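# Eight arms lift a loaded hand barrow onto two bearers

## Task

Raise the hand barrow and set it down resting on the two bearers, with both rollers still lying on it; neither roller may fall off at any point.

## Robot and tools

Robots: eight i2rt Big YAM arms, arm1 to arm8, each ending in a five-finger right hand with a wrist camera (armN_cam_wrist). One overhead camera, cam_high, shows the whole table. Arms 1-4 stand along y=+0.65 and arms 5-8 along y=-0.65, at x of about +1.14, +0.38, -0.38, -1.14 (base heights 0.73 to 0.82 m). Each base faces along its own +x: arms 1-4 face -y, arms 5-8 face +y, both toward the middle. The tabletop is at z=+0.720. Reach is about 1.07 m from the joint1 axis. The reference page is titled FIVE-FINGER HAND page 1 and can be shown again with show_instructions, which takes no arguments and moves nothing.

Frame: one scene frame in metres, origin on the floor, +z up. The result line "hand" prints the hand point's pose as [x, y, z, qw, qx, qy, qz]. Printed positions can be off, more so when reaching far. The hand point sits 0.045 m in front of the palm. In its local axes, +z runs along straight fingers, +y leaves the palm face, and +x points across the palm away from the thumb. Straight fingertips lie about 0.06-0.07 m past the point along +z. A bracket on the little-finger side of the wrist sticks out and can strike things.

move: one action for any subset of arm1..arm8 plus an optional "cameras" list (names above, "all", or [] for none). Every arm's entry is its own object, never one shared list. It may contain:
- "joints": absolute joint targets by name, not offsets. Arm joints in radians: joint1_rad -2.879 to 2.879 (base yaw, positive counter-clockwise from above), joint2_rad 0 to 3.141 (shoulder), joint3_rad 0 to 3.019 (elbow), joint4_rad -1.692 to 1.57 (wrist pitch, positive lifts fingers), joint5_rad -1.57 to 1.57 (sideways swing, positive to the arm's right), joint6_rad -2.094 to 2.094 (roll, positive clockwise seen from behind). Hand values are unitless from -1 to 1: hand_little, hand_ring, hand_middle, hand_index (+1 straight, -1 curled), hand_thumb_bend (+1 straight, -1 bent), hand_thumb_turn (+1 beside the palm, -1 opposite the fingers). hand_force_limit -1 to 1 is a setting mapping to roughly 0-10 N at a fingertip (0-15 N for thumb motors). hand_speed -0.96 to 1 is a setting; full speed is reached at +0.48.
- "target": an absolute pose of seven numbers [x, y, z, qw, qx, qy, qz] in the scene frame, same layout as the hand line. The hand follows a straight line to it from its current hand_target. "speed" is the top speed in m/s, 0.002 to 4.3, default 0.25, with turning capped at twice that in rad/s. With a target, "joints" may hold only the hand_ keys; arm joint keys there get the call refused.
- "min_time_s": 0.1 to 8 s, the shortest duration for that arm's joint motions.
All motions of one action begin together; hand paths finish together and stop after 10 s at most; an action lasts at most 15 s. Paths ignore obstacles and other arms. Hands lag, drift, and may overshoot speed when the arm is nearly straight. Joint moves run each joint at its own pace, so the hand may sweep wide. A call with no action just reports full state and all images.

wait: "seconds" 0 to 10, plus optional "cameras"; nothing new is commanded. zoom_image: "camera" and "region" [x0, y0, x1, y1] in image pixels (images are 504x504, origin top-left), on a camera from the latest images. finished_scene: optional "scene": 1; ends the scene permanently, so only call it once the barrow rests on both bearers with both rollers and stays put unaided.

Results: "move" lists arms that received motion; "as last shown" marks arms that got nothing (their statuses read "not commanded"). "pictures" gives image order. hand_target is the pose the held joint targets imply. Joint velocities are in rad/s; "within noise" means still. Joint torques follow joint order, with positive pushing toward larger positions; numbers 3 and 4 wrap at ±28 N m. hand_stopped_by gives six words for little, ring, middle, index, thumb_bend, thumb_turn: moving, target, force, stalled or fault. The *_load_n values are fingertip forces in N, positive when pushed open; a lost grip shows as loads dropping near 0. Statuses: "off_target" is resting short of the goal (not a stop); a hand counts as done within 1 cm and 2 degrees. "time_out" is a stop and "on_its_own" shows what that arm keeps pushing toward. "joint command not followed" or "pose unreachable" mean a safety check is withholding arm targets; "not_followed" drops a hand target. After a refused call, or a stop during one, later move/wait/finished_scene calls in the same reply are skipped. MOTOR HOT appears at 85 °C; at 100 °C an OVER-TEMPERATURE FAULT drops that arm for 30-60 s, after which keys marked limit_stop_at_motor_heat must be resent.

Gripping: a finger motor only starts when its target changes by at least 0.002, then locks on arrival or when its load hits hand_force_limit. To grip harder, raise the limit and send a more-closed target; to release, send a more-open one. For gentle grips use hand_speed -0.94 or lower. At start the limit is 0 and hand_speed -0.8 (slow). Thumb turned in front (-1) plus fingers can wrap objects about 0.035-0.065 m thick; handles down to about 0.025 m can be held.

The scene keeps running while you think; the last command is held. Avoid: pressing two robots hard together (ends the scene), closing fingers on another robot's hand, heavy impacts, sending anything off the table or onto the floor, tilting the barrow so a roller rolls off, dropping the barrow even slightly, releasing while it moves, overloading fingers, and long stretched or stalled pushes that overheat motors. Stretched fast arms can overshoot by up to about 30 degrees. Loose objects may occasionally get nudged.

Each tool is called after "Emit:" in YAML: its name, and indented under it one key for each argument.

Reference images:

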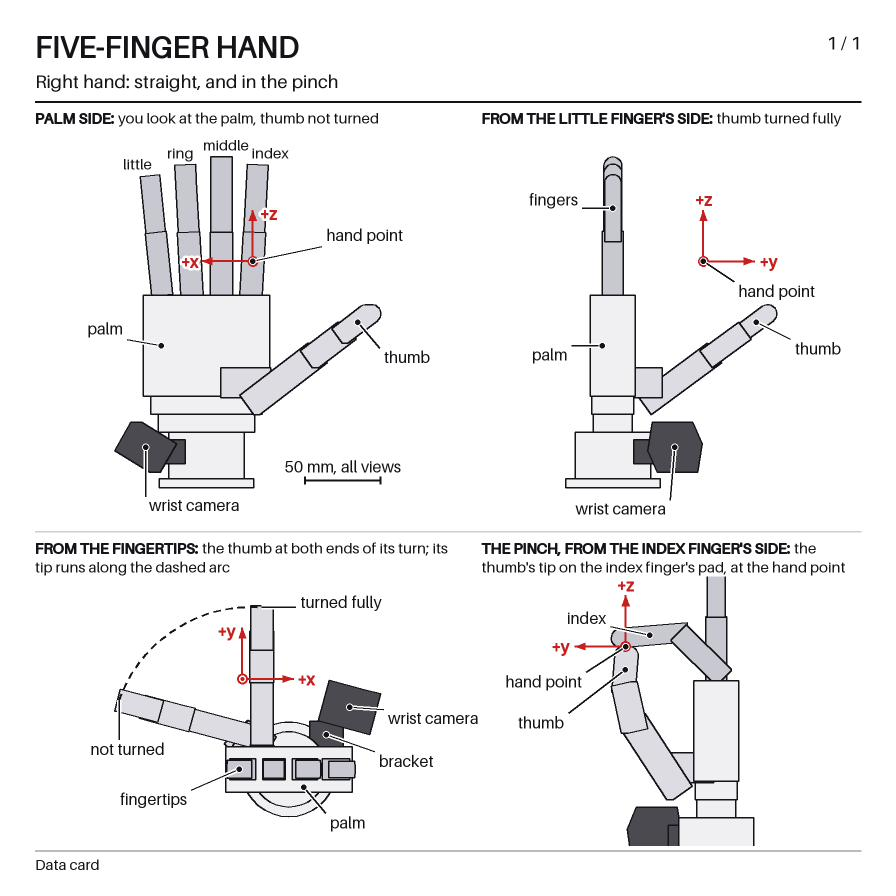

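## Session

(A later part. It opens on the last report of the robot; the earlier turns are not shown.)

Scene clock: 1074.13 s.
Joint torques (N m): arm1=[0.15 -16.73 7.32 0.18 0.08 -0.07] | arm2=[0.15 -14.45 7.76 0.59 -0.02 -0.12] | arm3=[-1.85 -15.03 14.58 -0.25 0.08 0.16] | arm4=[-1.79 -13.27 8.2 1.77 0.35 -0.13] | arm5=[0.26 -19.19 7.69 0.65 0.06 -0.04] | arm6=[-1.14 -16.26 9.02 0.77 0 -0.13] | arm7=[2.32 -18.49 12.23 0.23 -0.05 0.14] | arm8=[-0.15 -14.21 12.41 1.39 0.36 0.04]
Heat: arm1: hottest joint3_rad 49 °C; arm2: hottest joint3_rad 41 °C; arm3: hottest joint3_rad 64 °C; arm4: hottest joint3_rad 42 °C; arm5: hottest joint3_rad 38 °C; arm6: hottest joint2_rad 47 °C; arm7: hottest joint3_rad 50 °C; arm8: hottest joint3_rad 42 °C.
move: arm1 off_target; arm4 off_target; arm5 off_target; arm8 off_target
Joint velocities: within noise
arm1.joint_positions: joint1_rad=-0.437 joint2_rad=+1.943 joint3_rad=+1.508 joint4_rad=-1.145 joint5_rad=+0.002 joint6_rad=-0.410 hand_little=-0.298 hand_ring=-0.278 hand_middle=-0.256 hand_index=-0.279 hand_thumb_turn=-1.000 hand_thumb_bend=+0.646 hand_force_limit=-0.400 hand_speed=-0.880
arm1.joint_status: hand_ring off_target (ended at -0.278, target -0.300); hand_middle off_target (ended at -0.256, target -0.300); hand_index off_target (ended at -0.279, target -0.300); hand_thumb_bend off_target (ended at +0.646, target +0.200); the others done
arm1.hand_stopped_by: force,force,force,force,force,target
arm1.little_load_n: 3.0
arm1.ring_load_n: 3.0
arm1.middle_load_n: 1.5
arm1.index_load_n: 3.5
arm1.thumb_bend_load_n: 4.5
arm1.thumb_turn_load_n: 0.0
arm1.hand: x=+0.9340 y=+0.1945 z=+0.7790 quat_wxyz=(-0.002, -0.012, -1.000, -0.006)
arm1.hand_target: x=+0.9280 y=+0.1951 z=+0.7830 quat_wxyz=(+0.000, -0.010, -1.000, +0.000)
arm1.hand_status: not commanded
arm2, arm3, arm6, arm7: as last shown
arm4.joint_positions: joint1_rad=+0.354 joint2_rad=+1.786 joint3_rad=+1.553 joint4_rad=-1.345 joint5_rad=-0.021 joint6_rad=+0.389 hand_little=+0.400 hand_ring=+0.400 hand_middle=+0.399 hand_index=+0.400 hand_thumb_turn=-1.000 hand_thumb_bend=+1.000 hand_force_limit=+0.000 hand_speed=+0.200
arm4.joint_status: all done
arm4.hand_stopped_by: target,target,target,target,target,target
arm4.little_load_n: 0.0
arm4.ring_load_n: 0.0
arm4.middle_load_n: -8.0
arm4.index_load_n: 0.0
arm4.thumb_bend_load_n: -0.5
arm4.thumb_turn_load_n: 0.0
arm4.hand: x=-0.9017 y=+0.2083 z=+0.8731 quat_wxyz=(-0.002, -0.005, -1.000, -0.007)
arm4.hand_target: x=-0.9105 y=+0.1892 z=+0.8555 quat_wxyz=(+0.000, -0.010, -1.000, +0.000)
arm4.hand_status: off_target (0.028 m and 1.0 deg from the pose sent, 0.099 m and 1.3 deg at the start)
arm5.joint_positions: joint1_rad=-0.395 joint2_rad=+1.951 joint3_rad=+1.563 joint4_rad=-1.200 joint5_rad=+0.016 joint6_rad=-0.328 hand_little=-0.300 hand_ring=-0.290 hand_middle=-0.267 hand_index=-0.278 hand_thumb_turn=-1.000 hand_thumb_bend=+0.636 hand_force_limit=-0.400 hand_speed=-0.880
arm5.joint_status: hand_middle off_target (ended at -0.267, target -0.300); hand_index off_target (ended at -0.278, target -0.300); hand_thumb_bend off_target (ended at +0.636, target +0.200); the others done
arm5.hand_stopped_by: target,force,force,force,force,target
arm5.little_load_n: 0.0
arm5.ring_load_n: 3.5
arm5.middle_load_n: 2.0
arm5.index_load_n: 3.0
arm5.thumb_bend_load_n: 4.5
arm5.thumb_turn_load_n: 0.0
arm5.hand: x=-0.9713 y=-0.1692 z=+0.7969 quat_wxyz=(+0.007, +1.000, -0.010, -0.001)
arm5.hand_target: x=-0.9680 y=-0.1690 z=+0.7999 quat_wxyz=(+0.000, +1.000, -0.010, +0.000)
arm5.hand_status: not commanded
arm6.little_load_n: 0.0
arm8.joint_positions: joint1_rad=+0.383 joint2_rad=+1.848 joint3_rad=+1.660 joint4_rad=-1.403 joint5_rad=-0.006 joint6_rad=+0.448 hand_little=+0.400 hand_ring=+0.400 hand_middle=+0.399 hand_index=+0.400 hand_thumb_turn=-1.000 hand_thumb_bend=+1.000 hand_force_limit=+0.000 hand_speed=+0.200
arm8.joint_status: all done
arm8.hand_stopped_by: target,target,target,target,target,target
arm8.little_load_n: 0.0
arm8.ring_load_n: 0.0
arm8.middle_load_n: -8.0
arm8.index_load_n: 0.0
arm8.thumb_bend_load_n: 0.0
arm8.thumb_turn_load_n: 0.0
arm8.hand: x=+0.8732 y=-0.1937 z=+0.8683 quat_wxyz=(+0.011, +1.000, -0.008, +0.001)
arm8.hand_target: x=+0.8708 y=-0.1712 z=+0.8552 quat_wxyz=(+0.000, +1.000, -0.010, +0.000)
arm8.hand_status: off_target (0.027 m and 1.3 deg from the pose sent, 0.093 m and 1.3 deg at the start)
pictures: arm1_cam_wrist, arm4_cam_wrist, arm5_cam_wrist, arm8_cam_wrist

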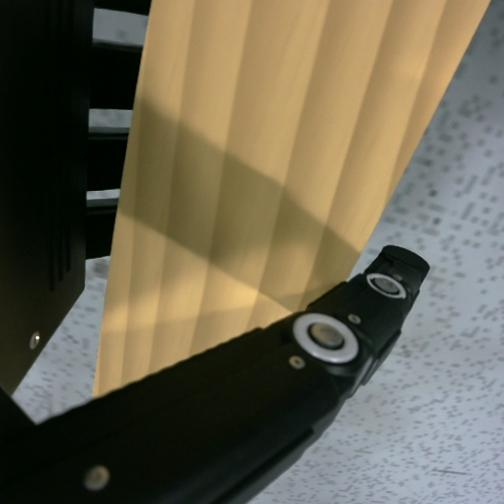

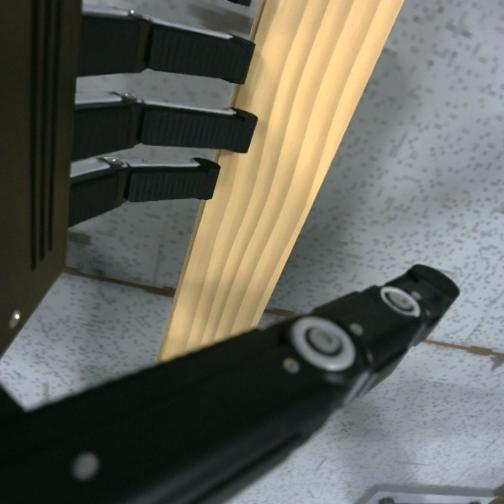

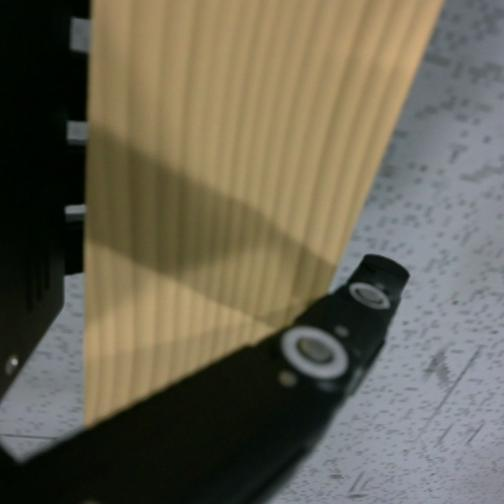

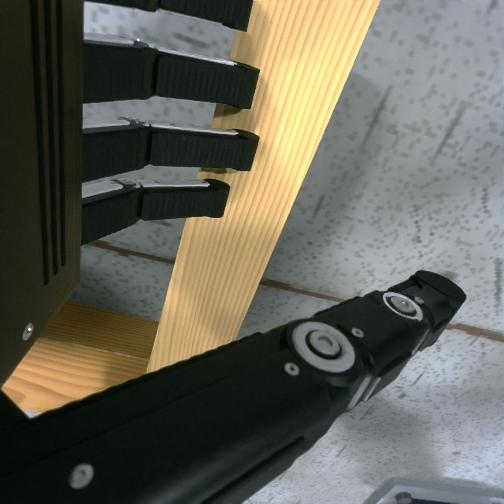

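Emit:
move:
  arm8: {"target":[0.87,-0.20,0.90,0,1,-0.01,0],"speed":0.12}
  arm4: {"target":[-0.91,0.215,0.90,0,0.01,1,0],"speed":0.12}

Emit:
move:
  arm8: {"target":[0.87,-0.164,0.885,0,1,-0.01,0],"speed":0.12}
  arm4: {"target":[-0.91,0.182,0.885,0,0.01,1,0],"speed":0.12}
  cameras: ["arm4_cam_wrist","arm8_cam_wrist"]

Scene clock: 1087.47 s.
Joint torques (N m): arm1=[-0.21 -15.97 7.34 0.28 0.08 -0.14] | arm2=[0.09 -14.27 7.72 0.62 -0.02 -0.11] | arm3=[-1.85 -14.92 14.61 -0.14 0.07 0.15] | arm4=[-0.79 -18.02 7.83 -0.42 0.12 0.03] | arm5=[0.21 -19.31 7.72 0.7 0.04 -0.04] | arm6=[-1.14 -16.26 9.02 0.79 0 -0.13] | arm7=[2.32 -18.43 12.3 0.21 -0.04 0.16] | arm8=[1.08 -20.01 11.15 -0.2 0.1 0.17]
Heat: arm1: hottest joint3_rad 49 °C; arm2: hottest joint3_rad 41 °C; arm3: hottest joint3_rad 64 °C; arm4: hottest joint3_rad 42 °C; arm5: hottest joint3_rad 38 °C; arm6: hottest joint2_rad 47 °C; arm7: hottest joint3_rad 50 °C; arm8: hottest joint3_rad 44 °C.
move: arm4 off_target; arm8 off_target
Joint velocities: within noise
arm1, arm2, arm3, arm5, arm6, arm7: as last shown
arm1.thumb_bend_load_n: 5.0
arm4.joint_positions: joint1_rad=+0.354 joint2_rad=+1.754 joint3_rad=+1.553 joint4_rad=-1.379 joint5_rad=-0.016 joint6_rad=+0.389 hand_little=+0.400 hand_ring=+0.400 hand_middle=+0.400 hand_index=+0.400 hand_thumb_turn=-1.000 hand_thumb_bend=+1.000 hand_force_limit=+0.000 hand_speed=+0.200
arm4.joint_status: not commanded
arm4.hand_stopped_by: target,target,target,target,target,target
arm4.little_load_n: 0.0
arm4.ring_load_n: 0.0
arm4.middle_load_n: 0.0
arm4.index_load_n: 0.0
arm4.thumb_bend_load_n: 0.0
arm4.thumb_turn_load_n: 0.5
arm4.hand: x=-0.9059 y=+0.2165 z=+0.8891 quat_wxyz=(+0.001, -0.006, -1.000, -0.007)
arm4.hand_target: x=-0.9099 y=+0.2151 z=+0.8999 quat_wxyz=(+0.000, -0.010, -1.000, +0.000)
arm4.hand_status: off_target (0.012 m and 1.0 deg from the pose sent, 0.029 m and 1.0 deg at the start)
arm8.joint_positions: joint1_rad=+0.389 joint2_rad=+1.827 joint3_rad=+1.662 joint4_rad=-1.443 joint5_rad=-0.001 joint6_rad=+0.457 hand_little=+0.400 hand_ring=+0.400 hand_middle=+0.400 hand_index=+0.400 hand_thumb_turn=-1.000 hand_thumb_bend=+1.000 hand_force_limit=+0.000 hand_speed=+0.200
arm8.joint_status: not commanded
arm8.hand_stopped_by: target,target,target,target,target,target
arm8.little_load_n: 0.0
arm8.ring_load_n: 0.0
arm8.middle_load_n: 0.0
arm8.index_load_n: 0.0
arm8.thumb_bend_load_n: 0.0
arm8.thumb_turn_load_n: 0.0
arm8.hand: x=+0.8753 y=-0.2039 z=+0.8807 quat_wxyz=(+0.018, +1.000, -0.009, +0.007)
arm8.hand_target: x=+0.8702 y=-0.2003 z=+0.8999 quat_wxyz=(+0.000, +1.000, -0.010, +0.000)
arm8.hand_status: off_target (0.020 m and 2.2 deg from the pose sent, 0.032 m and 1.3 deg at the start)
pictures: none

Scene clock: 1088.60 s.
Joint torques (N m): arm1=[-0.5 -16.32 7.49 0.39 0.08 -0.13] | arm2=[0.03 -14.33 7.79 0.64 -0.03 -0.1] | arm3=[-1.79 -15.27 14.61 -0.16 0.07 0.14] | arm4=[-1.61 -16.85 11.02 -0.06 0.12 -0.1] | arm5=[0.38 -19.31 7.72 0.7 0.05 -0.04] | arm6=[-1.2 -16.26 9.02 0.77 0 -0.13] | arm7=[2.55 -18.37 12.31 0.23 -0.02 0.14] | arm8=[0.26 -18.2 12.88 -0.16 0.08 0.02]
Heat: arm1: hottest joint3_rad 48 °C; arm2: hottest joint3_rad 41 °C; arm3: hottest joint3_rad 64 °C; arm4: hottest joint3_rad 42 °C; arm5: hottest joint3_rad 38 °C; arm6: hottest joint2_rad 47 °C; arm7: hottest joint3_rad 50 °C; arm8: hottest joint3_rad 44 °C.
move: arm4 off_target; arm8 off_target
Joint velocities: within noise
arm1, arm5: as last shown
arm1.ring_load_n: 3.5
arm1.thumb_bend_load_n: 4.5
arm2.joint_positions: joint1_rad=-0.421 joint2_rad=+1.871 joint3_rad=+1.855 joint4_rad=-1.592 joint5_rad=-0.013 joint6_rad=-0.360 hand_little=+1.000 hand_ring=+1.000 hand_middle=+1.000 hand_index=+1.000 hand_thumb_turn=+1.000 hand_thumb_bend=+1.000 hand_force_limit=+0.000 hand_speed=-0.800
arm2.joint_status: not commanded
arm2.hand_stopped_by: target,target,target,target,target,target
arm2.little_load_n: 0.0
arm2.ring_load_n: 0.0
arm2.middle_load_n: 0.0
arm2.index_load_n: 0.0
arm2.thumb_bend_load_n: -0.5
arm2.thumb_turn_load_n: 0.0
arm2.hand: x=+0.2002 y=+0.1872 z=+1.0215 quat_wxyz=(-0.005, -0.014, -1.000, -0.012)
arm2.hand_target: x=+0.1951 y=+0.1899 z=+1.0300 quat_wxyz=(+0.000, -0.010, -1.000, +0.000)
arm2.hand_status: not commanded
arm3.joint_positions: joint1_rad=+0.186 joint2_rad=+1.679 joint3_rad=+1.816 joint4_rad=-1.692 joint5_rad=-0.022 joint6_rad=+0.244 hand_little=+1.000 hand_ring=+1.000 hand_middle=+1.000 hand_index=+1.000 hand_thumb_turn=+1.000 hand_thumb_bend=+1.000 hand_force_limit=+0.000 hand_speed=-0.800
arm3.joint_status: not commanded
arm3.hand_stopped_by: target,target,target,target,target,target
arm3.little_load_n: 0.0
arm3.ring_load_n: 0.0
arm3.middle_load_n: 0.0
arm3.index_load_n: 0.0
arm3.thumb_bend_load_n: 0.0
arm3.thumb_turn_load_n: 0.0
arm3.hand: x=-0.2220 y=+0.2106 z=+1.0133 quat_wxyz=(-0.005, -0.004, -1.000, +0.002)
arm3.hand_target: x=-0.2203 y=+0.1981 z=+1.0294 quat_wxyz=(-0.009, -0.011, -1.000, +0.024)
arm3.hand_status: not commanded
arm4.joint_positions: joint1_rad=+0.340 joint2_rad=+1.819 joint3_rad=+1.594 joint4_rad=-1.379 joint5_rad=-0.015 joint6_rad=+0.385 hand_little=+0.400 hand_ring=+0.400 hand_middle=+0.400 hand_index=+0.400 hand_thumb_turn=-1.000 hand_thumb_bend=+1.000 hand_force_limit=+0.000 hand_speed=+0.200
arm4.joint_status: not commanded
arm4.hand_stopped_by: target,target,target,target,target,target
arm4.little_load_n: 0.0
arm4.ring_load_n: 0.0
arm4.middle_load_n: 0.0
arm4.index_load_n: 0.0
arm4.thumb_bend_load_n: 0.0
arm4.thumb_turn_load_n: 0.0
arm4.hand: x=-0.9074 y=+0.1997 z=+0.8719 quat_wxyz=(+0.005, -0.011, -1.000, -0.018)
arm4.hand_target: x=-0.9103 y=+0.1827 z=+0.8850 quat_wxyz=(+0.000, -0.010, -1.000, +0.000)
arm4.hand_status: off_target (0.022 m and 2.2 deg from the pose sent, 0.035 m and 1.0 deg at the start)
arm6.joint_positions: joint1_rad=-0.175 joint2_rad=+1.873 joint3_rad=+1.931 joint4_rad=-1.653 joint5_rad=-0.005 joint6_rad=-0.203 hand_little=+1.000 hand_ring=+1.000 hand_middle=+1.000 hand_index=+1.000 hand_thumb_turn=+1.000 hand_thumb_bend=+1.000 hand_force_limit=+0.000 hand_speed=-0.800
arm6.joint_status: not commanded
arm6.hand_stopped_by: target,target,target,target,target,target
arm6.little_load_n: 0.0
arm6.ring_load_n: 0.0
arm6.middle_load_n: 0.0
arm6.index_load_n: 0.0
arm6.thumb_bend_load_n: 0.0
arm6.thumb_turn_load_n: 0.0
arm6.hand: x=-0.2901 y=-0.1448 z=+1.0165 quat_wxyz=(+0.018, +1.000, -0.011, -0.005)
arm6.hand_target: x=-0.2850 y=-0.1471 z=+1.0299 quat_wxyz=(+0.000, +1.000, -0.010, +0.000)
arm6.hand_status: not commanded
arm7.joint_positions: joint1_rad=+0.380 joint2_rad=+1.858 joint3_rad=+1.974 joint4_rad=-1.679 joint5_rad=-0.005 joint6_rad=+0.384 hand_little=+1.000 hand_ring=+1.000 hand_middle=+1.000 hand_index=+1.000 hand_thumb_turn=+1.000 hand_thumb_bend=+1.000 hand_force_limit=+0.000 hand_speed=-0.800
arm7.joint_status: not commanded
arm7.hand_stopped_by: target,target,target,target,target,target
arm7.little_load_n: 0.0
arm7.ring_load_n: 0.0
arm7.middle_load_n: 0.0
arm7.index_load_n: 0.0
arm7.thumb_bend_load_n: 0.0
arm7.thumb_turn_load_n: -0.5
arm7.hand: x=+0.1321 y=-0.1703 z=+1.0161 quat_wxyz=(+0.005, +1.000, -0.006, -0.001)
arm7.hand_target: x=+0.1254 y=-0.1609 z=+1.0297 quat_wxyz=(-0.012, +1.000, -0.011, -0.007)
arm7.hand_status: not commanded
arm8.joint_positions: joint1_rad=+0.374 joint2_rad=+1.887 joint3_rad=+1.741 joint4_rad=-1.446 joint5_rad=+0.000 joint6_rad=+0.447 hand_little=+0.400 hand_ring=+0.400 hand_middle=+0.400 hand_index=+0.400 hand_thumb_turn=-1.000 hand_thumb_bend=+1.000 hand_force_limit=+0.000 hand_speed=+0.200
arm8.joint_status: not commanded
arm8.hand_stopped_by: target,target,target,target,target,target
arm8.little_load_n: 0.0
arm8.ring_load_n: 0.0
arm8.middle_load_n: 0.0
arm8.index_load_n: 0.0
arm8.thumb_bend_load_n: 0.0
arm8.thumb_turn_load_n: 0.0
arm8.hand: x=+0.8719 y=-0.1766 z=+0.8766 quat_wxyz=(+0.011, +1.000, -0.012, +0.004)
arm8.hand_target: x=+0.8703 y=-0.1643 z=+0.8851 quat_wxyz=(+0.000, +1.000, -0.010, +0.000)
arm8.hand_status: off_target (0.015 m and 1.3 deg from the pose sent, 0.041 m and 2.2 deg at the start)

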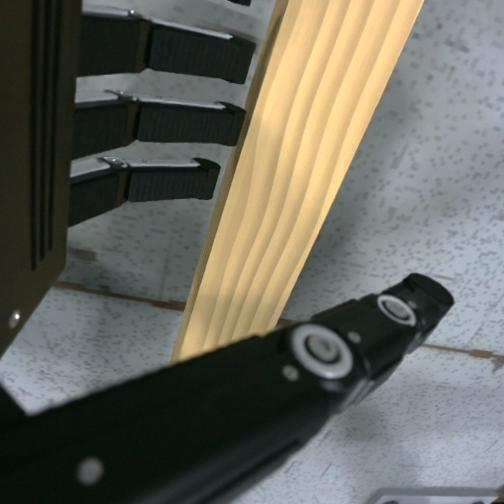

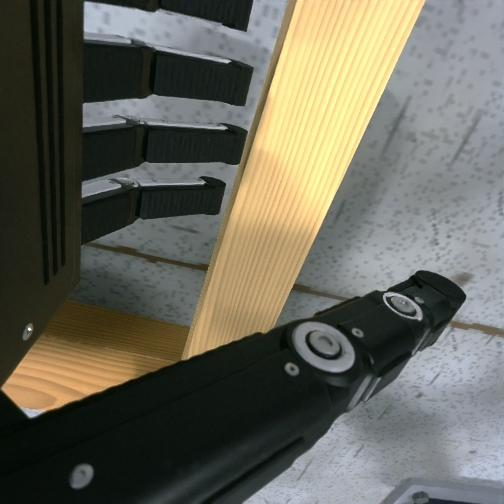

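Emit:
zoom_image:
  camera: "arm8_cam_wrist"
  region: [180, 100, 380, 300]

Emit:
zoom_image:
  camera: "arm4_cam_wrist"
  region: [180, 100, 380, 300]

Scaled by 2.520 from the camera's image (finer frame: 720x720).

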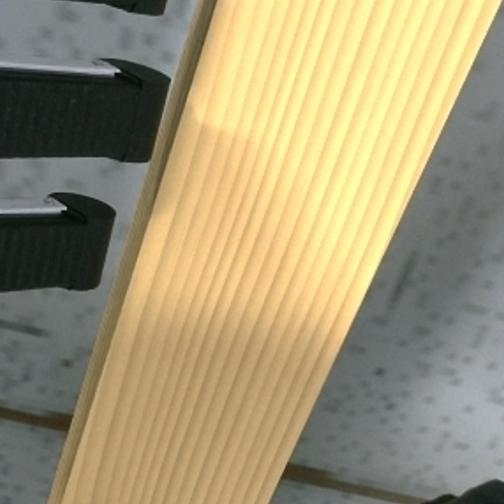

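Scaled by 2.520 from the camera's image (finer frame: 720x720).

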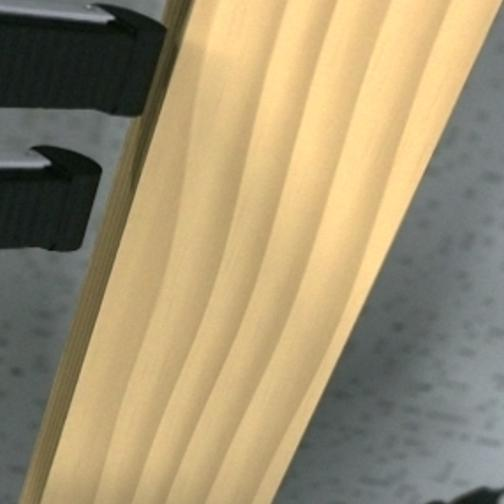

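Emit:
move:
  arm8: {"target":[0.87,-0.158,0.872,0,1,-0.01,0],"speed":0.12}
  arm4: {"target":[-0.91,0.170,0.875,0,0.01,1,0],"speed":0.12}
  cameras: ["arm4_cam_wrist","arm8_cam_wrist"]

Scene clock: 1133.20 s.
Joint torques (N m): arm1=[-0.21 -16.21 7.57 0.36 0.06 -0.12] | arm2=[0.26 -14.27 7.71 0.62 -0.02 -0.11] | arm3=[-1.73 -14.97 14.6 -0.16 0.08 0.17] | arm4=[-0.56 -17.67 11.23 0.31 0.1 -0.11] | arm5=[0.26 -19.25 7.72 0.72 0.04 -0.04] | arm6=[-1.14 -16.26 9.01 0.77 0.01 -0.13] | arm7=[2.02 -18.67 12.23 0.23 -0.04 0.15] | arm8=[0.03 -17.85 12.51 0.5 0.08 0.01]
Heat: arm1: hottest joint3_rad 48 °C; arm2: hottest joint3_rad 42 °C; arm3: hottest joint3_rad 64 °C; arm4: hottest joint3_rad 51 °C; arm5: hottest joint3_rad 37 °C; arm6: hottest joint2_rad 48 °C; arm7: hottest joint3_rad 50 °C; arm8: hottest joint3_rad 49 °C.
move: arm4 off_target; arm8 off_target
Joint velocities: within noise
arm1, arm2, arm3, arm5, arm6, arm7: as last shown
arm1.thumb_bend_load_n: 5.0
arm2.thumb_bend_load_n: 0.0
arm4.joint_positions: joint1_rad=+0.335 joint2_rad=+1.853 joint3_rad=+1.617 joint4_rad=-1.379 joint5_rad=-0.014 joint6_rad=+0.378 hand_little=+0.400 hand_ring=+0.400 hand_middle=+0.400 hand_index=+0.400 hand_thumb_turn=-1.000 hand_thumb_bend=+1.000 hand_force_limit=+0.000 hand_speed=+0.200
arm4.joint_status: not commanded
arm4.hand_stopped_by: target,target,target,target,target,target
arm4.little_load_n: 0.0
arm4.ring_load_n: 0.0
arm4.middle_load_n: 0.0
arm4.index_load_n: 0.0
arm4.thumb_bend_load_n: 0.0
arm4.thumb_turn_load_n: 0.0
arm4.hand: x=-0.9075 y=+0.1910 z=+0.8627 quat_wxyz=(+0.007, -0.010, -1.000, -0.023)
arm4.hand_target: x=-0.9104 y=+0.1707 z=+0.8754 quat_wxyz=(+0.000, -0.010, -1.000, +0.001)
arm4.hand_status: off_target (0.024 m and 2.8 deg from the pose sent, 0.030 m and 2.2 deg at the start)
arm5.index_load_n: 3.5
arm7.thumb_turn_load_n: 0.0
arm8.joint_positions: joint1_rad=+0.372 joint2_rad=+1.903 joint3_rad=+1.741 joint4_rad=-1.439 joint5_rad=+0.000 joint6_rad=+0.443 hand_little=+0.400 hand_ring=+0.400 hand_middle=+0.400 hand_index=+0.400 hand_thumb_turn=-1.000 hand_thumb_bend=+1.000 hand_force_limit=+0.000 hand_speed=+0.200
arm8.joint_status: not commanded
arm8.hand_stopped_by: target,target,target,target,target,target
arm8.little_load_n: 0.0
arm8.ring_load_n: 0.0
arm8.middle_load_n: 0.0
arm8.index_load_n: 0.0
arm8.thumb_bend_load_n: 0.0
arm8.thumb_turn_load_n: 0.0
arm8.hand: x=+0.8720 y=-0.1744 z=+0.8682 quat_wxyz=(+0.015, +1.000, -0.010, +0.005)
arm8.hand_target: x=+0.8703 y=-0.1585 z=+0.8721 quat_wxyz=(+0.000, +1.000, -0.010, +0.000)
arm8.hand_status: off_target (0.017 m and 1.8 deg from the pose sent, 0.019 m and 1.3 deg at the start)

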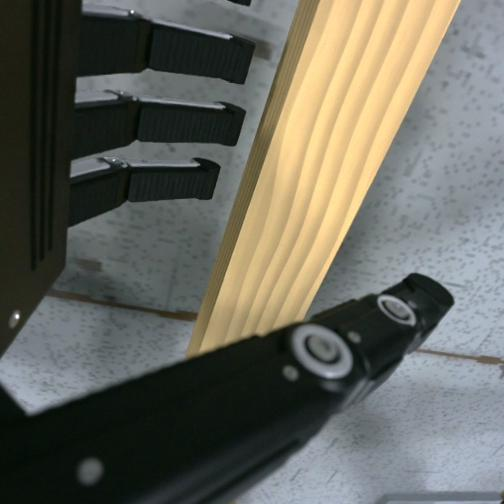

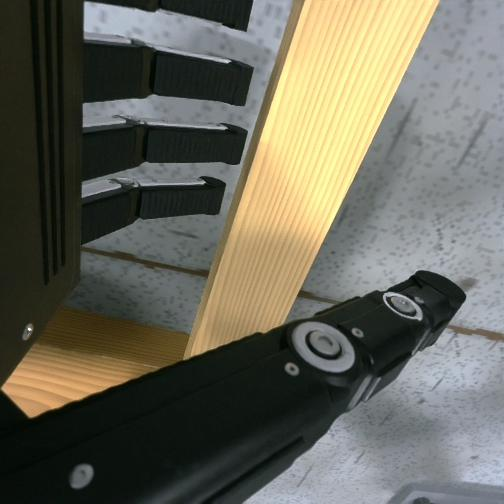

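Emit:
move:
  arm8: {"target":[0.87,-0.157,0.816,0,1,-0.01,0],"speed":0.1}
  arm4: {"target":[-0.91,0.170,0.818,0,0.01,1,0],"speed":0.1}
  cameras: ["arm4_cam_wrist","arm8_cam_wrist"]

Scene clock: 1142.73 s.
Joint torques (N m): arm1=[0.38 -16.73 7.5 0.42 0.06 -0.15] | arm2=[0.15 -14.39 7.73 0.59 -0.03 -0.11] | arm3=[-1.61 -14.86 14.65 -0.1 0.09 0.14] | arm4=[-1.14 -18.08 7.39 0.62 0.09 -0.1] | arm5=[0.32 -19.19 7.72 0.73 0.05 -0.04] | arm6=[-1.14 -16.21 9.02 0.77 0 -0.13] | arm7=[2.43 -18.2 12.3 0.29 -0.03 0.15] | arm8=[0.03 -18.9 9.22 0.57 0.07 0.01]
Heat: arm1: hottest joint3_rad 48 °C; arm2: hottest joint3_rad 42 °C; arm3: hottest joint3_rad 64 °C; arm4: hottest joint3_rad 51 °C; arm5: hottest joint3_rad 37 °C; arm6: hottest joint2_rad 48 °C; arm7: hottest joint3_rad 51 °C; arm8: hottest joint3_rad 49 °C.
move: arm4 done; arm8 done
Joint velocities: within noise
arm1, arm2, arm3, arm5, arm6, arm7: as last shown
arm1.thumb_bend_load_n: 4.5
arm3.middle_load_n: -0.5
arm4.joint_positions: joint1_rad=+0.335 joint2_rad=+1.901 joint3_rad=+1.569 joint4_rad=-1.250 joint5_rad=-0.014 joint6_rad=+0.378 hand_little=+0.400 hand_ring=+0.400 hand_middle=+0.400 hand_index=+0.400 hand_thumb_turn=-1.000 hand_thumb_bend=+1.000 hand_force_limit=+0.000 hand_speed=+0.200
arm4.joint_status: not commanded
arm4.hand_stopped_by: target,target,target,target,target,target
arm4.little_load_n: 0.0
arm4.ring_load_n: 0.0
arm4.middle_load_n: 0.0
arm4.index_load_n: -0.5
arm4.thumb_bend_load_n: 0.0
arm4.thumb_turn_load_n: 0.0
arm4.hand: x=-0.9030 y=+0.1772 z=+0.8169 quat_wxyz=(+0.002, -0.010, -1.000, -0.008)
arm4.hand_target: x=-0.9100 y=+0.1700 z=+0.8180 quat_wxyz=(+0.000, -0.010, -1.000, +0.000)
arm4.hand_status: done (0.010 m and 0.9 deg from the pose sent, 0.049 m and 2.8 deg at the start)
arm5.index_load_n: 3.0
arm8.joint_positions: joint1_rad=+0.372 joint2_rad=+1.946 joint3_rad=+1.679 joint4_rad=-1.308 joint5_rad=+0.000 joint6_rad=+0.442 hand_little=+0.400 hand_ring=+0.400 hand_middle=+0.400 hand_index=+0.400 hand_thumb_turn=-1.000 hand_thumb_bend=+1.000 hand_force_limit=+0.000 hand_speed=+0.200
arm8.joint_status: not commanded
arm8.hand_stopped_by: target,target,target,target,target,target
arm8.little_load_n: 0.0
arm8.ring_load_n: 0.0
arm8.middle_load_n: 0.0
arm8.index_load_n: 0.0
arm8.thumb_bend_load_n: -0.5
arm8.thumb_turn_load_n: 0.0
arm8.hand: x=+0.8671 y=-0.1627 z=+0.8198 quat_wxyz=(+0.003, +1.000, -0.010, +0.000)
arm8.hand_target: x=+0.8700 y=-0.1571 z=+0.8160 quat_wxyz=(+0.000, +1.000, -0.010, +0.000)
arm8.hand_status: done (0.007 m and 0.3 deg from the pose sent, 0.055 m and 1.8 deg at the start)

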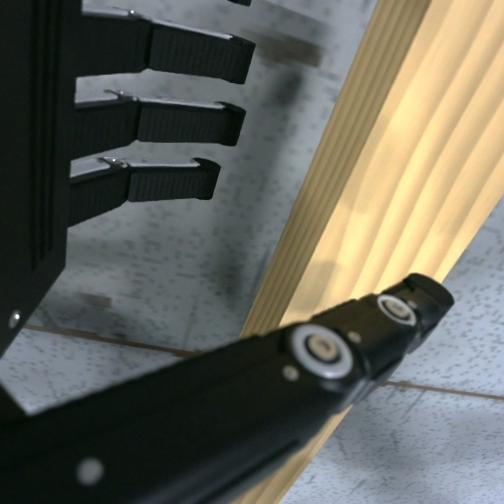

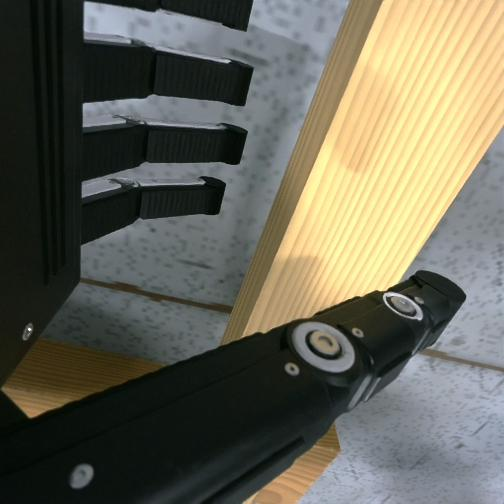

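Emit:
move:
  arm8: {"target":[0.87,-0.184,0.815,0,1,-0.01,0],"speed":0.1}
  arm4: {"target":[-0.914,0.206,0.811,0,0.01,1,0],"speed":0.1}
  cameras: ["arm4_cam_wrist","arm8_cam_wrist"]

Scene clock: 1162.37 s.
Joint torques (N m): arm1=[-0.09 -15.97 7.51 0.36 0.14 -0.11] | arm2=[0.09 -14.39 7.76 0.64 -0.03 -0.12] | arm3=[-1.61 -15.09 14.58 -0.1 0.06 0.14] | arm4=[0.21 -18.67 6.9 0.53 0.04 0.03] | arm5=[0.21 -19.37 7.75 0.72 0.06 -0.04] | arm6=[-1.14 -16.26 9.02 0.77 0 -0.13] | arm7=[2.14 -18.26 12.23 0.18 -0.03 0.16] | arm8=[1.14 -20.89 8.87 0.49 0.06 0.16]
Heat: arm1: hottest joint3_rad 48 °C; arm2: hottest joint3_rad 42 °C; arm3: hottest joint3_rad 65 °C; arm4: hottest joint3_rad 46 °C; arm5: hottest joint3_rad 37 °C; arm6: hottest joint2_rad 48 °C; arm7: hottest joint3_rad 51 °C; arm8: hottest joint3_rad 48 °C.
move: arm4 done; arm8 off_target
Joint velocities: within noise
arm1, arm2, arm3, arm5, arm6, arm7: as last shown
arm3.middle_load_n: 0.0
arm4.joint_positions: joint1_rad=+0.335 joint2_rad=+1.838 joint3_rad=+1.434 joint4_rad=-1.191 joint5_rad=-0.014 joint6_rad=+0.378 hand_little=+0.400 hand_ring=+0.400 hand_middle=+0.400 hand_index=+0.400 hand_thumb_turn=-1.000 hand_thumb_bend=+1.000 hand_force_limit=+0.000 hand_speed=+0.200
arm4.joint_status: not commanded
arm4.hand_stopped_by: target,target,target,target,target,target
arm4.little_load_n: 0.0
arm4.ring_load_n: 0.0
arm4.middle_load_n: 0.0
arm4.index_load_n: 0.0
arm4.thumb_bend_load_n: 0.0
arm4.thumb_turn_load_n: 0.0
arm4.hand: x=-0.9155 y=+0.2100 z=+0.8034 quat_wxyz=(+0.004, -0.010, -1.000, -0.014)
arm4.hand_target: x=-0.9140 y=+0.2060 z=+0.8110 quat_wxyz=(+0.000, -0.010, -1.000, +0.000)
arm4.hand_status: done (0.009 m and 1.7 deg from the pose sent, 0.031 m and 0.9 deg at the start)
arm5.ring_load_n: 3.0
arm5.index_load_n: 3.5
arm7.thumb_bend_load_n: -0.5
arm8.joint_positions: joint1_rad=+0.376 joint2_rad=+1.914 joint3_rad=+1.582 joint4_rad=-1.272 joint5_rad=+0.000 joint6_rad=+0.445 hand_little=+0.400 hand_ring=+0.400 hand_middle=+0.400 hand_index=+0.400 hand_thumb_turn=-1.000 hand_thumb_bend=+1.000 hand_force_limit=+0.000 hand_speed=+0.200
arm8.joint_status: not commanded
arm8.hand_stopped_by: target,target,target,target,target,target
arm8.little_load_n: 0.0
arm8.ring_load_n: 0.0
arm8.middle_load_n: 0.0
arm8.index_load_n: 0.0
arm8.thumb_bend_load_n: 0.0
arm8.thumb_turn_load_n: 0.0
arm8.hand: x=+0.8755 y=-0.1872 z=+0.8033 quat_wxyz=(+0.016, +1.000, -0.010, +0.006)
arm8.hand_target: x=+0.8700 y=-0.1842 z=+0.8150 quat_wxyz=(+0.000, +1.000, -0.010, +0.000)
arm8.hand_status: off_target (0.013 m and 2.0 deg from the pose sent, 0.022 m and 0.3 deg at the start)

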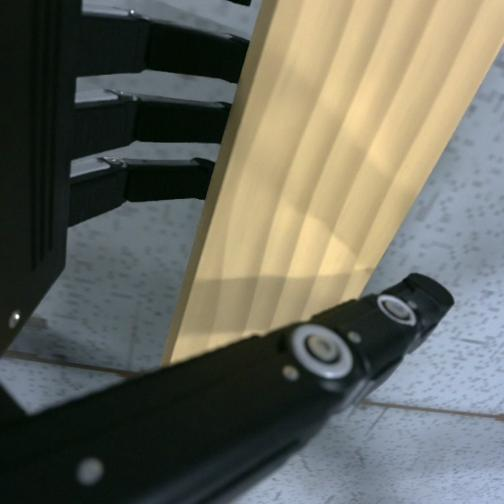

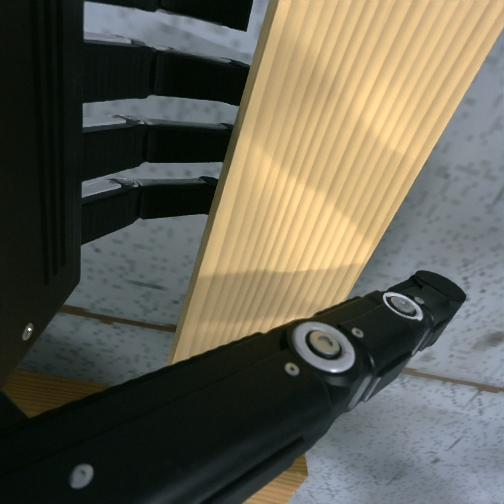

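Emit:
move:
  arm8: {"target":[0.866,-0.205,0.795,0,1,-0.01,0],"speed":0.1}
  arm4: {"target":[-0.911,0.227,0.787,0,0.01,1,0],"speed":0.1}
  cameras: ["arm4_cam_wrist","arm8_cam_wrist"]

Scene clock: 1177.37 s.
Joint torques (N m): arm1=[-0.21 -16.26 7.47 0.47 0.1 -0.11] | arm2=[-0.03 -14.39 7.73 0.61 -0.02 -0.11] | arm3=[-1.61 -15.21 14.58 -0.17 0.06 0.15] | arm4=[1.44 -17.9 6.38 0.54 0.03 0.17] | arm5=[0.32 -19.43 7.73 0.7 0.06 -0.04] | arm6=[-1.14 -16.21 9.01 0.77 0 -0.13] | arm7=[2.61 -18.49 12.33 0.27 -0.05 0.14] | arm8=[0.97 -20.54 8.43 0.49 0.06 0.16]
Heat: arm1: hottest joint3_rad 48 °C; arm2: hottest joint3_rad 42 °C; arm3: hottest joint3_rad 65 °C; arm4: hottest joint3_rad 43 °C; arm5: hottest joint3_rad 37 °C; arm6: hottest joint2_rad 48 °C; arm7: hottest joint3_rad 51 °C; arm8: hottest joint3_rad 47 °C.
move: arm4 off_target; arm8 off_target
Joint velocities: within noise
arm1, arm2, arm3, arm5, arm6, arm7: as last shown
arm4.joint_positions: joint1_rad=+0.338 joint2_rad=+1.820 joint3_rad=+1.341 joint4_rad=-1.115 joint5_rad=-0.014 joint6_rad=+0.384 hand_little=+0.400 hand_ring=+0.400 hand_middle=+0.400 hand_index=+0.400 hand_thumb_turn=-1.000 hand_thumb_bend=+1.000 hand_force_limit=+0.000 hand_speed=+0.200
arm4.joint_status: not commanded
arm4.hand_stopped_by: target,target,target,target,target,target
arm4.little_load_n: 0.5
arm4.ring_load_n: 0.0
arm4.middle_load_n: -0.5
arm4.index_load_n: 0.0
arm4.thumb_bend_load_n: 0.0
arm4.thumb_turn_load_n: 0.0
arm4.hand: x=-0.9203 y=+0.2273 z=+0.7807 quat_wxyz=(+0.004, -0.011, -1.000, -0.013)
arm4.hand_target: x=-0.9110 y=+0.2271 z=+0.7871 quat_wxyz=(+0.000, -0.010, -1.000, +0.000)
arm4.hand_status: off_target (0.011 m and 1.5 deg from the pose sent, 0.024 m and 1.7 deg at the start)
arm5.ring_load_n: 3.5
arm6.middle_load_n: 0.5
arm7.thumb_bend_load_n: 0.0
arm8.joint_positions: joint1_rad=+0.401 joint2_rad=+1.893 joint3_rad=+1.491 joint4_rad=-1.204 joint5_rad=+0.000 joint6_rad=+0.467 hand_little=+0.400 hand_ring=+0.400 hand_middle=+0.400 hand_index=+0.400 hand_thumb_turn=-1.000 hand_thumb_bend=+1.000 hand_force_limit=+0.000 hand_speed=+0.200
arm8.joint_status: not commanded
arm8.hand_stopped_by: target,target,target,target,target,target
arm8.little_load_n: 0.0
arm8.ring_load_n: 0.0
arm8.middle_load_n: 0.0
arm8.index_load_n: 0.0
arm8.thumb_bend_load_n: 0.0
arm8.thumb_turn_load_n: 0.0
arm8.hand: x=+0.8704 y=-0.2087 z=+0.7825 quat_wxyz=(+0.017, +1.000, -0.008, +0.007)
arm8.hand_target: x=+0.8660 y=-0.2051 z=+0.7950 quat_wxyz=(+0.000, +1.000, -0.010, +0.000)
arm8.hand_status: off_target (0.014 m and 2.1 deg from the pose sent, 0.022 m and 2.0 deg at the start)

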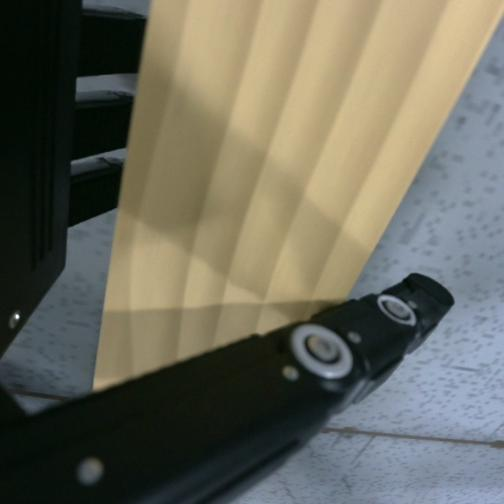

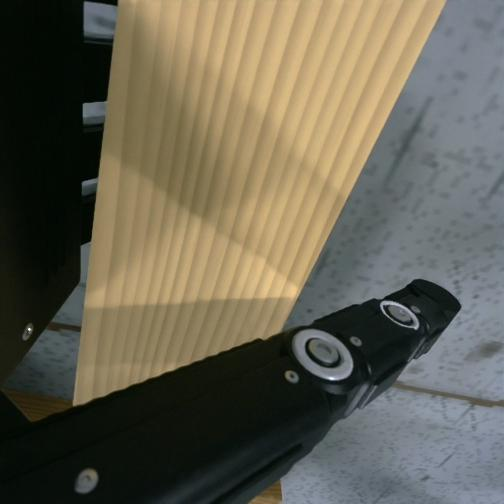

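Emit:
move:
  arm8: {"joints":{"hand_speed":-0.88,"hand_force_limit":-0.4,"hand_little":-0.3,"hand_ring":-0.3,"hand_middle":-0.3,"hand_index":-0.3,"hand_thumb_bend":0.2}}
  arm4: {"joints":{"hand_speed":-0.88,"hand_force_limit":-0.4,"hand_little":-0.3,"hand_ring":-0.3,"hand_middle":-0.3,"hand_index":-0.3,"hand_thumb_bend":0.2}}
  arm2: {"target":[0.195,0.195,0.955,0,0.01,1,0],"speed":0.12}
  arm3: {"target":[-0.22,0.195,0.965,0,0.01,1,0],"speed":0.12}
  arm6: {"target":[-0.285,-0.152,0.96,0,1,-0.01,0],"speed":0.12}
  arm7: {"target":[0.125,-0.157,0.96,0,1,-0.01,0],"speed":0.12}
  cameras: ["arm2_cam_wrist","arm3_cam_wrist","arm6_cam_wrist","arm7_cam_wrist","arm4_cam_wrist","arm8_cam_wrist","cam_high"]

Scene clock: 1218.10 s.
Joint torques (N m): arm1=[0.15 -16.5 7.56 0.32 0.1 -0.1] | arm2=[0.09 -13.04 7.88 0.66 -0.03 -0.11] | arm3=[-1.49 -16.62 9.65 0.42 0.11 0.17] | arm4=[1.03 -16.73 7.13 0.73 0.12 0.19] | arm5=[0.21 -19.31 7.71 0.73 0.06 -0.04] | arm6=[-1.26 -15.68 9.14 0.77 -0.01 -0.13] | arm7=[2.14 -19.25 7.66 0.85 0.03 0.12] | arm8=[1.03 -20.48 9.01 0.28 0.03 0.15]
Heat: arm1: hottest joint3_rad 48 °C; arm2: hottest joint3_rad 42 °C; arm3: hottest joint3_rad 64 °C; arm4: hottest joint3_rad 42 °C; arm5: hottest joint3_rad 37 °C; arm6: hottest joint2_rad 48 °C; arm7: hottest joint3_rad 51 °C; arm8: hottest joint3_rad 46 °C.
move: arm2 done; arm3 done; arm4 off_target; arm6 off_target; arm7 done; arm8 off_target
Joint velocities: within noise
arm1, arm5: as last shown
arm1.thumb_bend_load_n: 5.0
arm2.joint_positions: joint1_rad=-0.422 joint2_rad=+1.862 joint3_rad=+1.662 joint4_rad=-1.397 joint5_rad=-0.013 joint6_rad=-0.362 hand_little=+1.000 hand_ring=+1.000 hand_middle=+1.000 hand_index=+1.000 hand_thumb_turn=+1.000 hand_thumb_bend=+1.000 hand_force_limit=+0.000 hand_speed=-0.800
arm2.joint_status: not commanded
arm2.hand_stopped_by: target,target,target,target,target,target
arm2.little_load_n: 0.0
arm2.ring_load_n: 0.0
arm2.middle_load_n: 0.0
arm2.index_load_n: 0.0
arm2.thumb_bend_load_n: 0.0
arm2.thumb_turn_load_n: 0.0
arm2.hand: x=+0.2015 y=+0.1943 z=+0.9523 quat_wxyz=(-0.003, -0.014, -1.000, -0.007)
arm2.hand_target: x=+0.1951 y=+0.1949 z=+0.9550 quat_wxyz=(+0.000, -0.010, -1.000, +0.000)
arm2.hand_status: done (0.007 m and 1.0 deg from the pose sent, 0.067 m and 1.6 deg at the start)
arm3.joint_positions: joint1_rad=+0.186 joint2_rad=+1.721 joint3_rad=+1.737 joint4_rad=-1.594 joint5_rad=-0.018 joint6_rad=+0.245 hand_little=+1.000 hand_ring=+1.000 hand_middle=+1.000 hand_index=+1.000 hand_thumb_turn=+1.000 hand_thumb_bend=+1.000 hand_force_limit=+0.000 hand_speed=-0.800
arm3.joint_status: not commanded
arm3.hand_stopped_by: target,target,target,target,target,target
arm3.little_load_n: 0.0
arm3.ring_load_n: 0.0
arm3.middle_load_n: 0.0
arm3.index_load_n: 0.0
arm3.thumb_bend_load_n: 0.0
arm3.thumb_turn_load_n: 0.5
arm3.hand: x=-0.2206 y=+0.1981 z=+0.9635 quat_wxyz=(+0.000, -0.005, -1.000, -0.008)
arm3.hand_target: x=-0.2200 y=+0.1950 z=+0.9650 quat_wxyz=(+0.000, -0.010, -1.000, +0.000)
arm3.hand_status: done (0.003 m and 1.1 deg from the pose sent, 0.051 m and 0.9 deg at the start)
arm4.joint_positions: joint1_rad=+0.345 joint2_rad=+1.808 joint3_rad=+1.334 joint4_rad=-1.118 joint5_rad=-0.016 joint6_rad=+0.384 hand_little=-0.300 hand_ring=-0.289 hand_middle=-0.289 hand_index=-0.299 hand_thumb_turn=-1.000 hand_thumb_bend=+0.659 hand_force_limit=-0.400 hand_speed=-0.880
arm4.joint_status: hand_thumb_bend off_target (ended at +0.659, target +0.200); the others done
arm4.hand_stopped_by: target,force,force,target,force,target
arm4.little_load_n: 2.0
arm4.ring_load_n: 4.0
arm4.middle_load_n: 4.0
arm4.index_load_n: 2.5
arm4.thumb_bend_load_n: 5.5
arm4.thumb_turn_load_n: 0.0
arm4.hand: x=-0.9182 y=+0.2317 z=+0.7842 quat_wxyz=(+0.003, -0.008, -1.000, -0.013)
arm4.hand_target: x=-0.9111 y=+0.2271 z=+0.7870 quat_wxyz=(+0.000, -0.010, -1.000, +0.000)
arm4.hand_status: not commanded
arm5.ring_load_n: 3.0
arm5.index_load_n: 3.0
arm5.thumb_turn_load_n: -0.5
arm6.joint_positions: joint1_rad=-0.175 joint2_rad=+1.860 joint3_rad=+1.730 joint4_rad=-1.465 joint5_rad=-0.005 joint6_rad=-0.205 hand_little=+1.000 hand_ring=+1.000 hand_middle=+1.000 hand_index=+1.000 hand_thumb_turn=+1.000 hand_thumb_bend=+1.000 hand_force_limit=+0.000 hand_speed=-0.800
arm6.joint_status: not commanded
arm6.hand_stopped_by: target,target,target,target,target,target
arm6.little_load_n: 0.0
arm6.ring_load_n: 0.0
arm6.middle_load_n: 0.0
arm6.index_load_n: 0.0
arm6.thumb_bend_load_n: 0.0
arm6.thumb_turn_load_n: 0.0
arm6.hand: x=-0.2914 y=-0.1525 z=+0.9474 quat_wxyz=(+0.018, +1.000, -0.010, -0.004)
arm6.hand_target: x=-0.2852 y=-0.1521 z=+0.9599 quat_wxyz=(+0.000, +1.000, -0.010, +0.000)
arm6.hand_status: off_target (0.014 m and 2.1 deg from the pose sent, 0.057 m and 2.1 deg at the start)
arm7.joint_positions: joint1_rad=+0.380 joint2_rad=+1.886 joint3_rad=+1.879 joint4_rad=-1.548 joint5_rad=-0.003 joint6_rad=+0.384 hand_little=+1.000 hand_ring=+1.000 hand_middle=+1.000 hand_index=+1.000 hand_thumb_turn=+1.000 hand_thumb_bend=+1.000 hand_force_limit=+0.000 hand_speed=-0.800
arm7.joint_status: not commanded
arm7.hand_stopped_by: target,target,target,target,target,target
arm7.little_load_n: 0.0
arm7.ring_load_n: -0.5
arm7.middle_load_n: 0.0
arm7.index_load_n: 0.0
arm7.thumb_bend_load_n: 0.0
arm7.thumb_turn_load_n: 0.0
arm7.hand: x=+0.1276 y=-0.1577 z=+0.9637 quat_wxyz=(+0.001, +1.000, -0.006, -0.001)
arm7.hand_target: x=+0.1251 y=-0.1571 z=+0.9600 quat_wxyz=(+0.000, +1.000, -0.010, +0.000)
arm7.hand_status: done (0.005 m and 0.5 deg from the pose sent, 0.058 m and 0.8 deg at the start)
arm8.joint_positions: joint1_rad=+0.401 joint2_rad=+1.893 joint3_rad=+1.484 joint4_rad=-1.199 joint5_rad=+0.001 joint6_rad=+0.468 hand_little=-0.300 hand_ring=-0.298 hand_middle=-0.290 hand_index=-0.299 hand_thumb_turn=-1.000 hand_thumb_bend=+0.612 hand_force_limit=-0.400 hand_speed=-0.880
arm8.joint_status: hand_thumb_bend off_target (ended at +0.612, target +0.200); the others done
arm8.hand_stopped_by: target,force,force,target,force,target
arm8.little_load_n: 0.5
arm8.ring_load_n: 4.0
arm8.middle_load_n: 3.0
arm8.index_load_n: 3.0
arm8.thumb_bend_load_n: 4.5
arm8.thumb_turn_load_n: 0.5
arm8.hand: x=+0.8711 y=-0.2101 z=+0.7802 quat_wxyz=(+0.018, +1.000, -0.009, +0.008)
arm8.hand_target: x=+0.8661 y=-0.2052 z=+0.7949 quat_wxyz=(+0.000, +1.000, -0.010, +0.000)
arm8.hand_status: not commanded
pictures: arm2_cam_wrist, arm3_cam_wrist, arm4_cam_wrist, arm6_cam_wrist, arm7_cam_wrist, arm8_cam_wrist, cam_high

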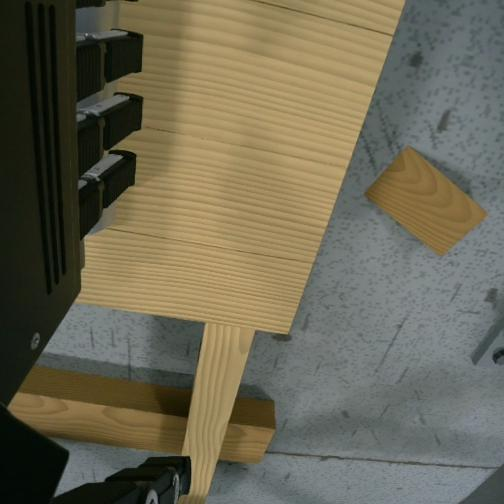

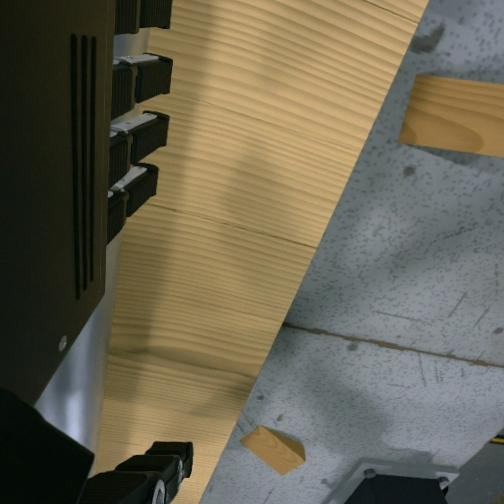

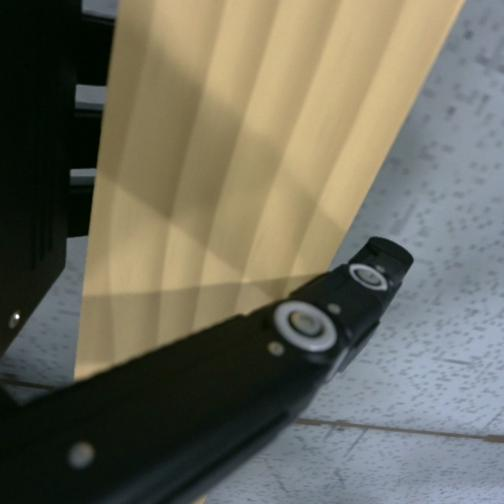

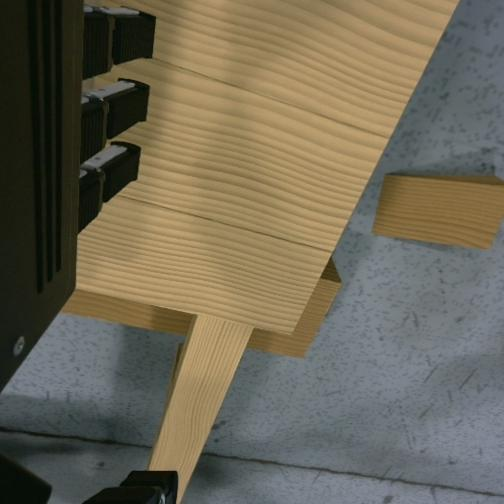

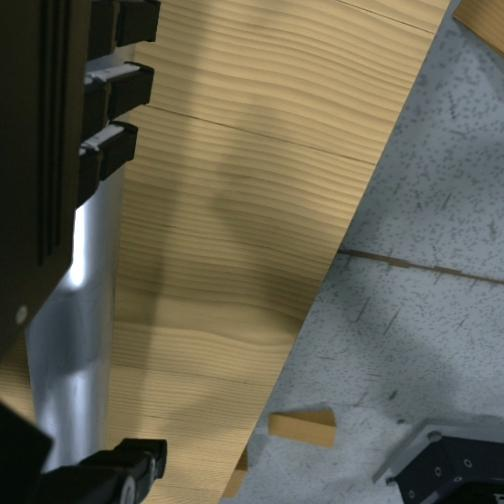

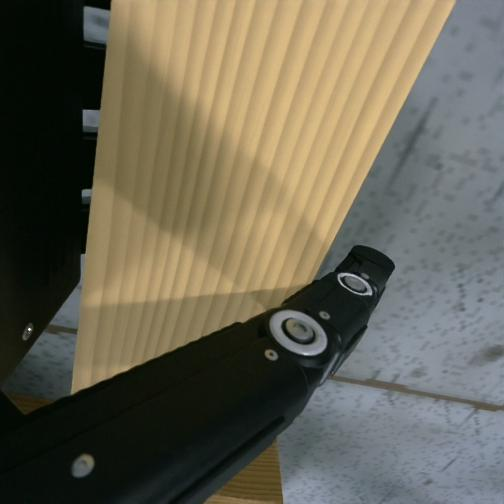

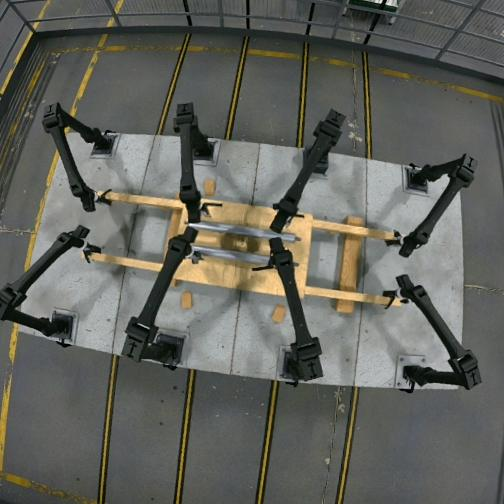

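Emit:
zoom_image:
  camera: "arm6_cam_wrist"
  region: [70, 0, 220, 250]

Emit:
zoom_image:
  camera: "arm2_cam_wrist"
  region: [70, 0, 220, 250]

Scaled by 2.016 from the camera's image (finer frame: 720x720).

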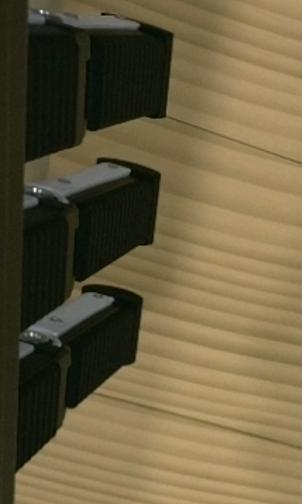

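Scaled by 2.016 from the camera's image (finer frame: 720x720).

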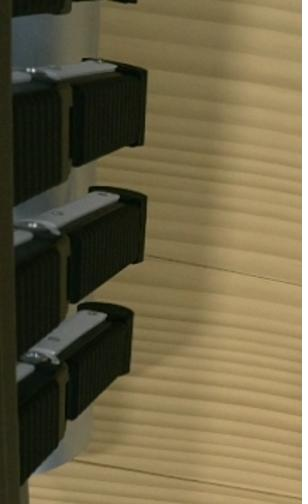

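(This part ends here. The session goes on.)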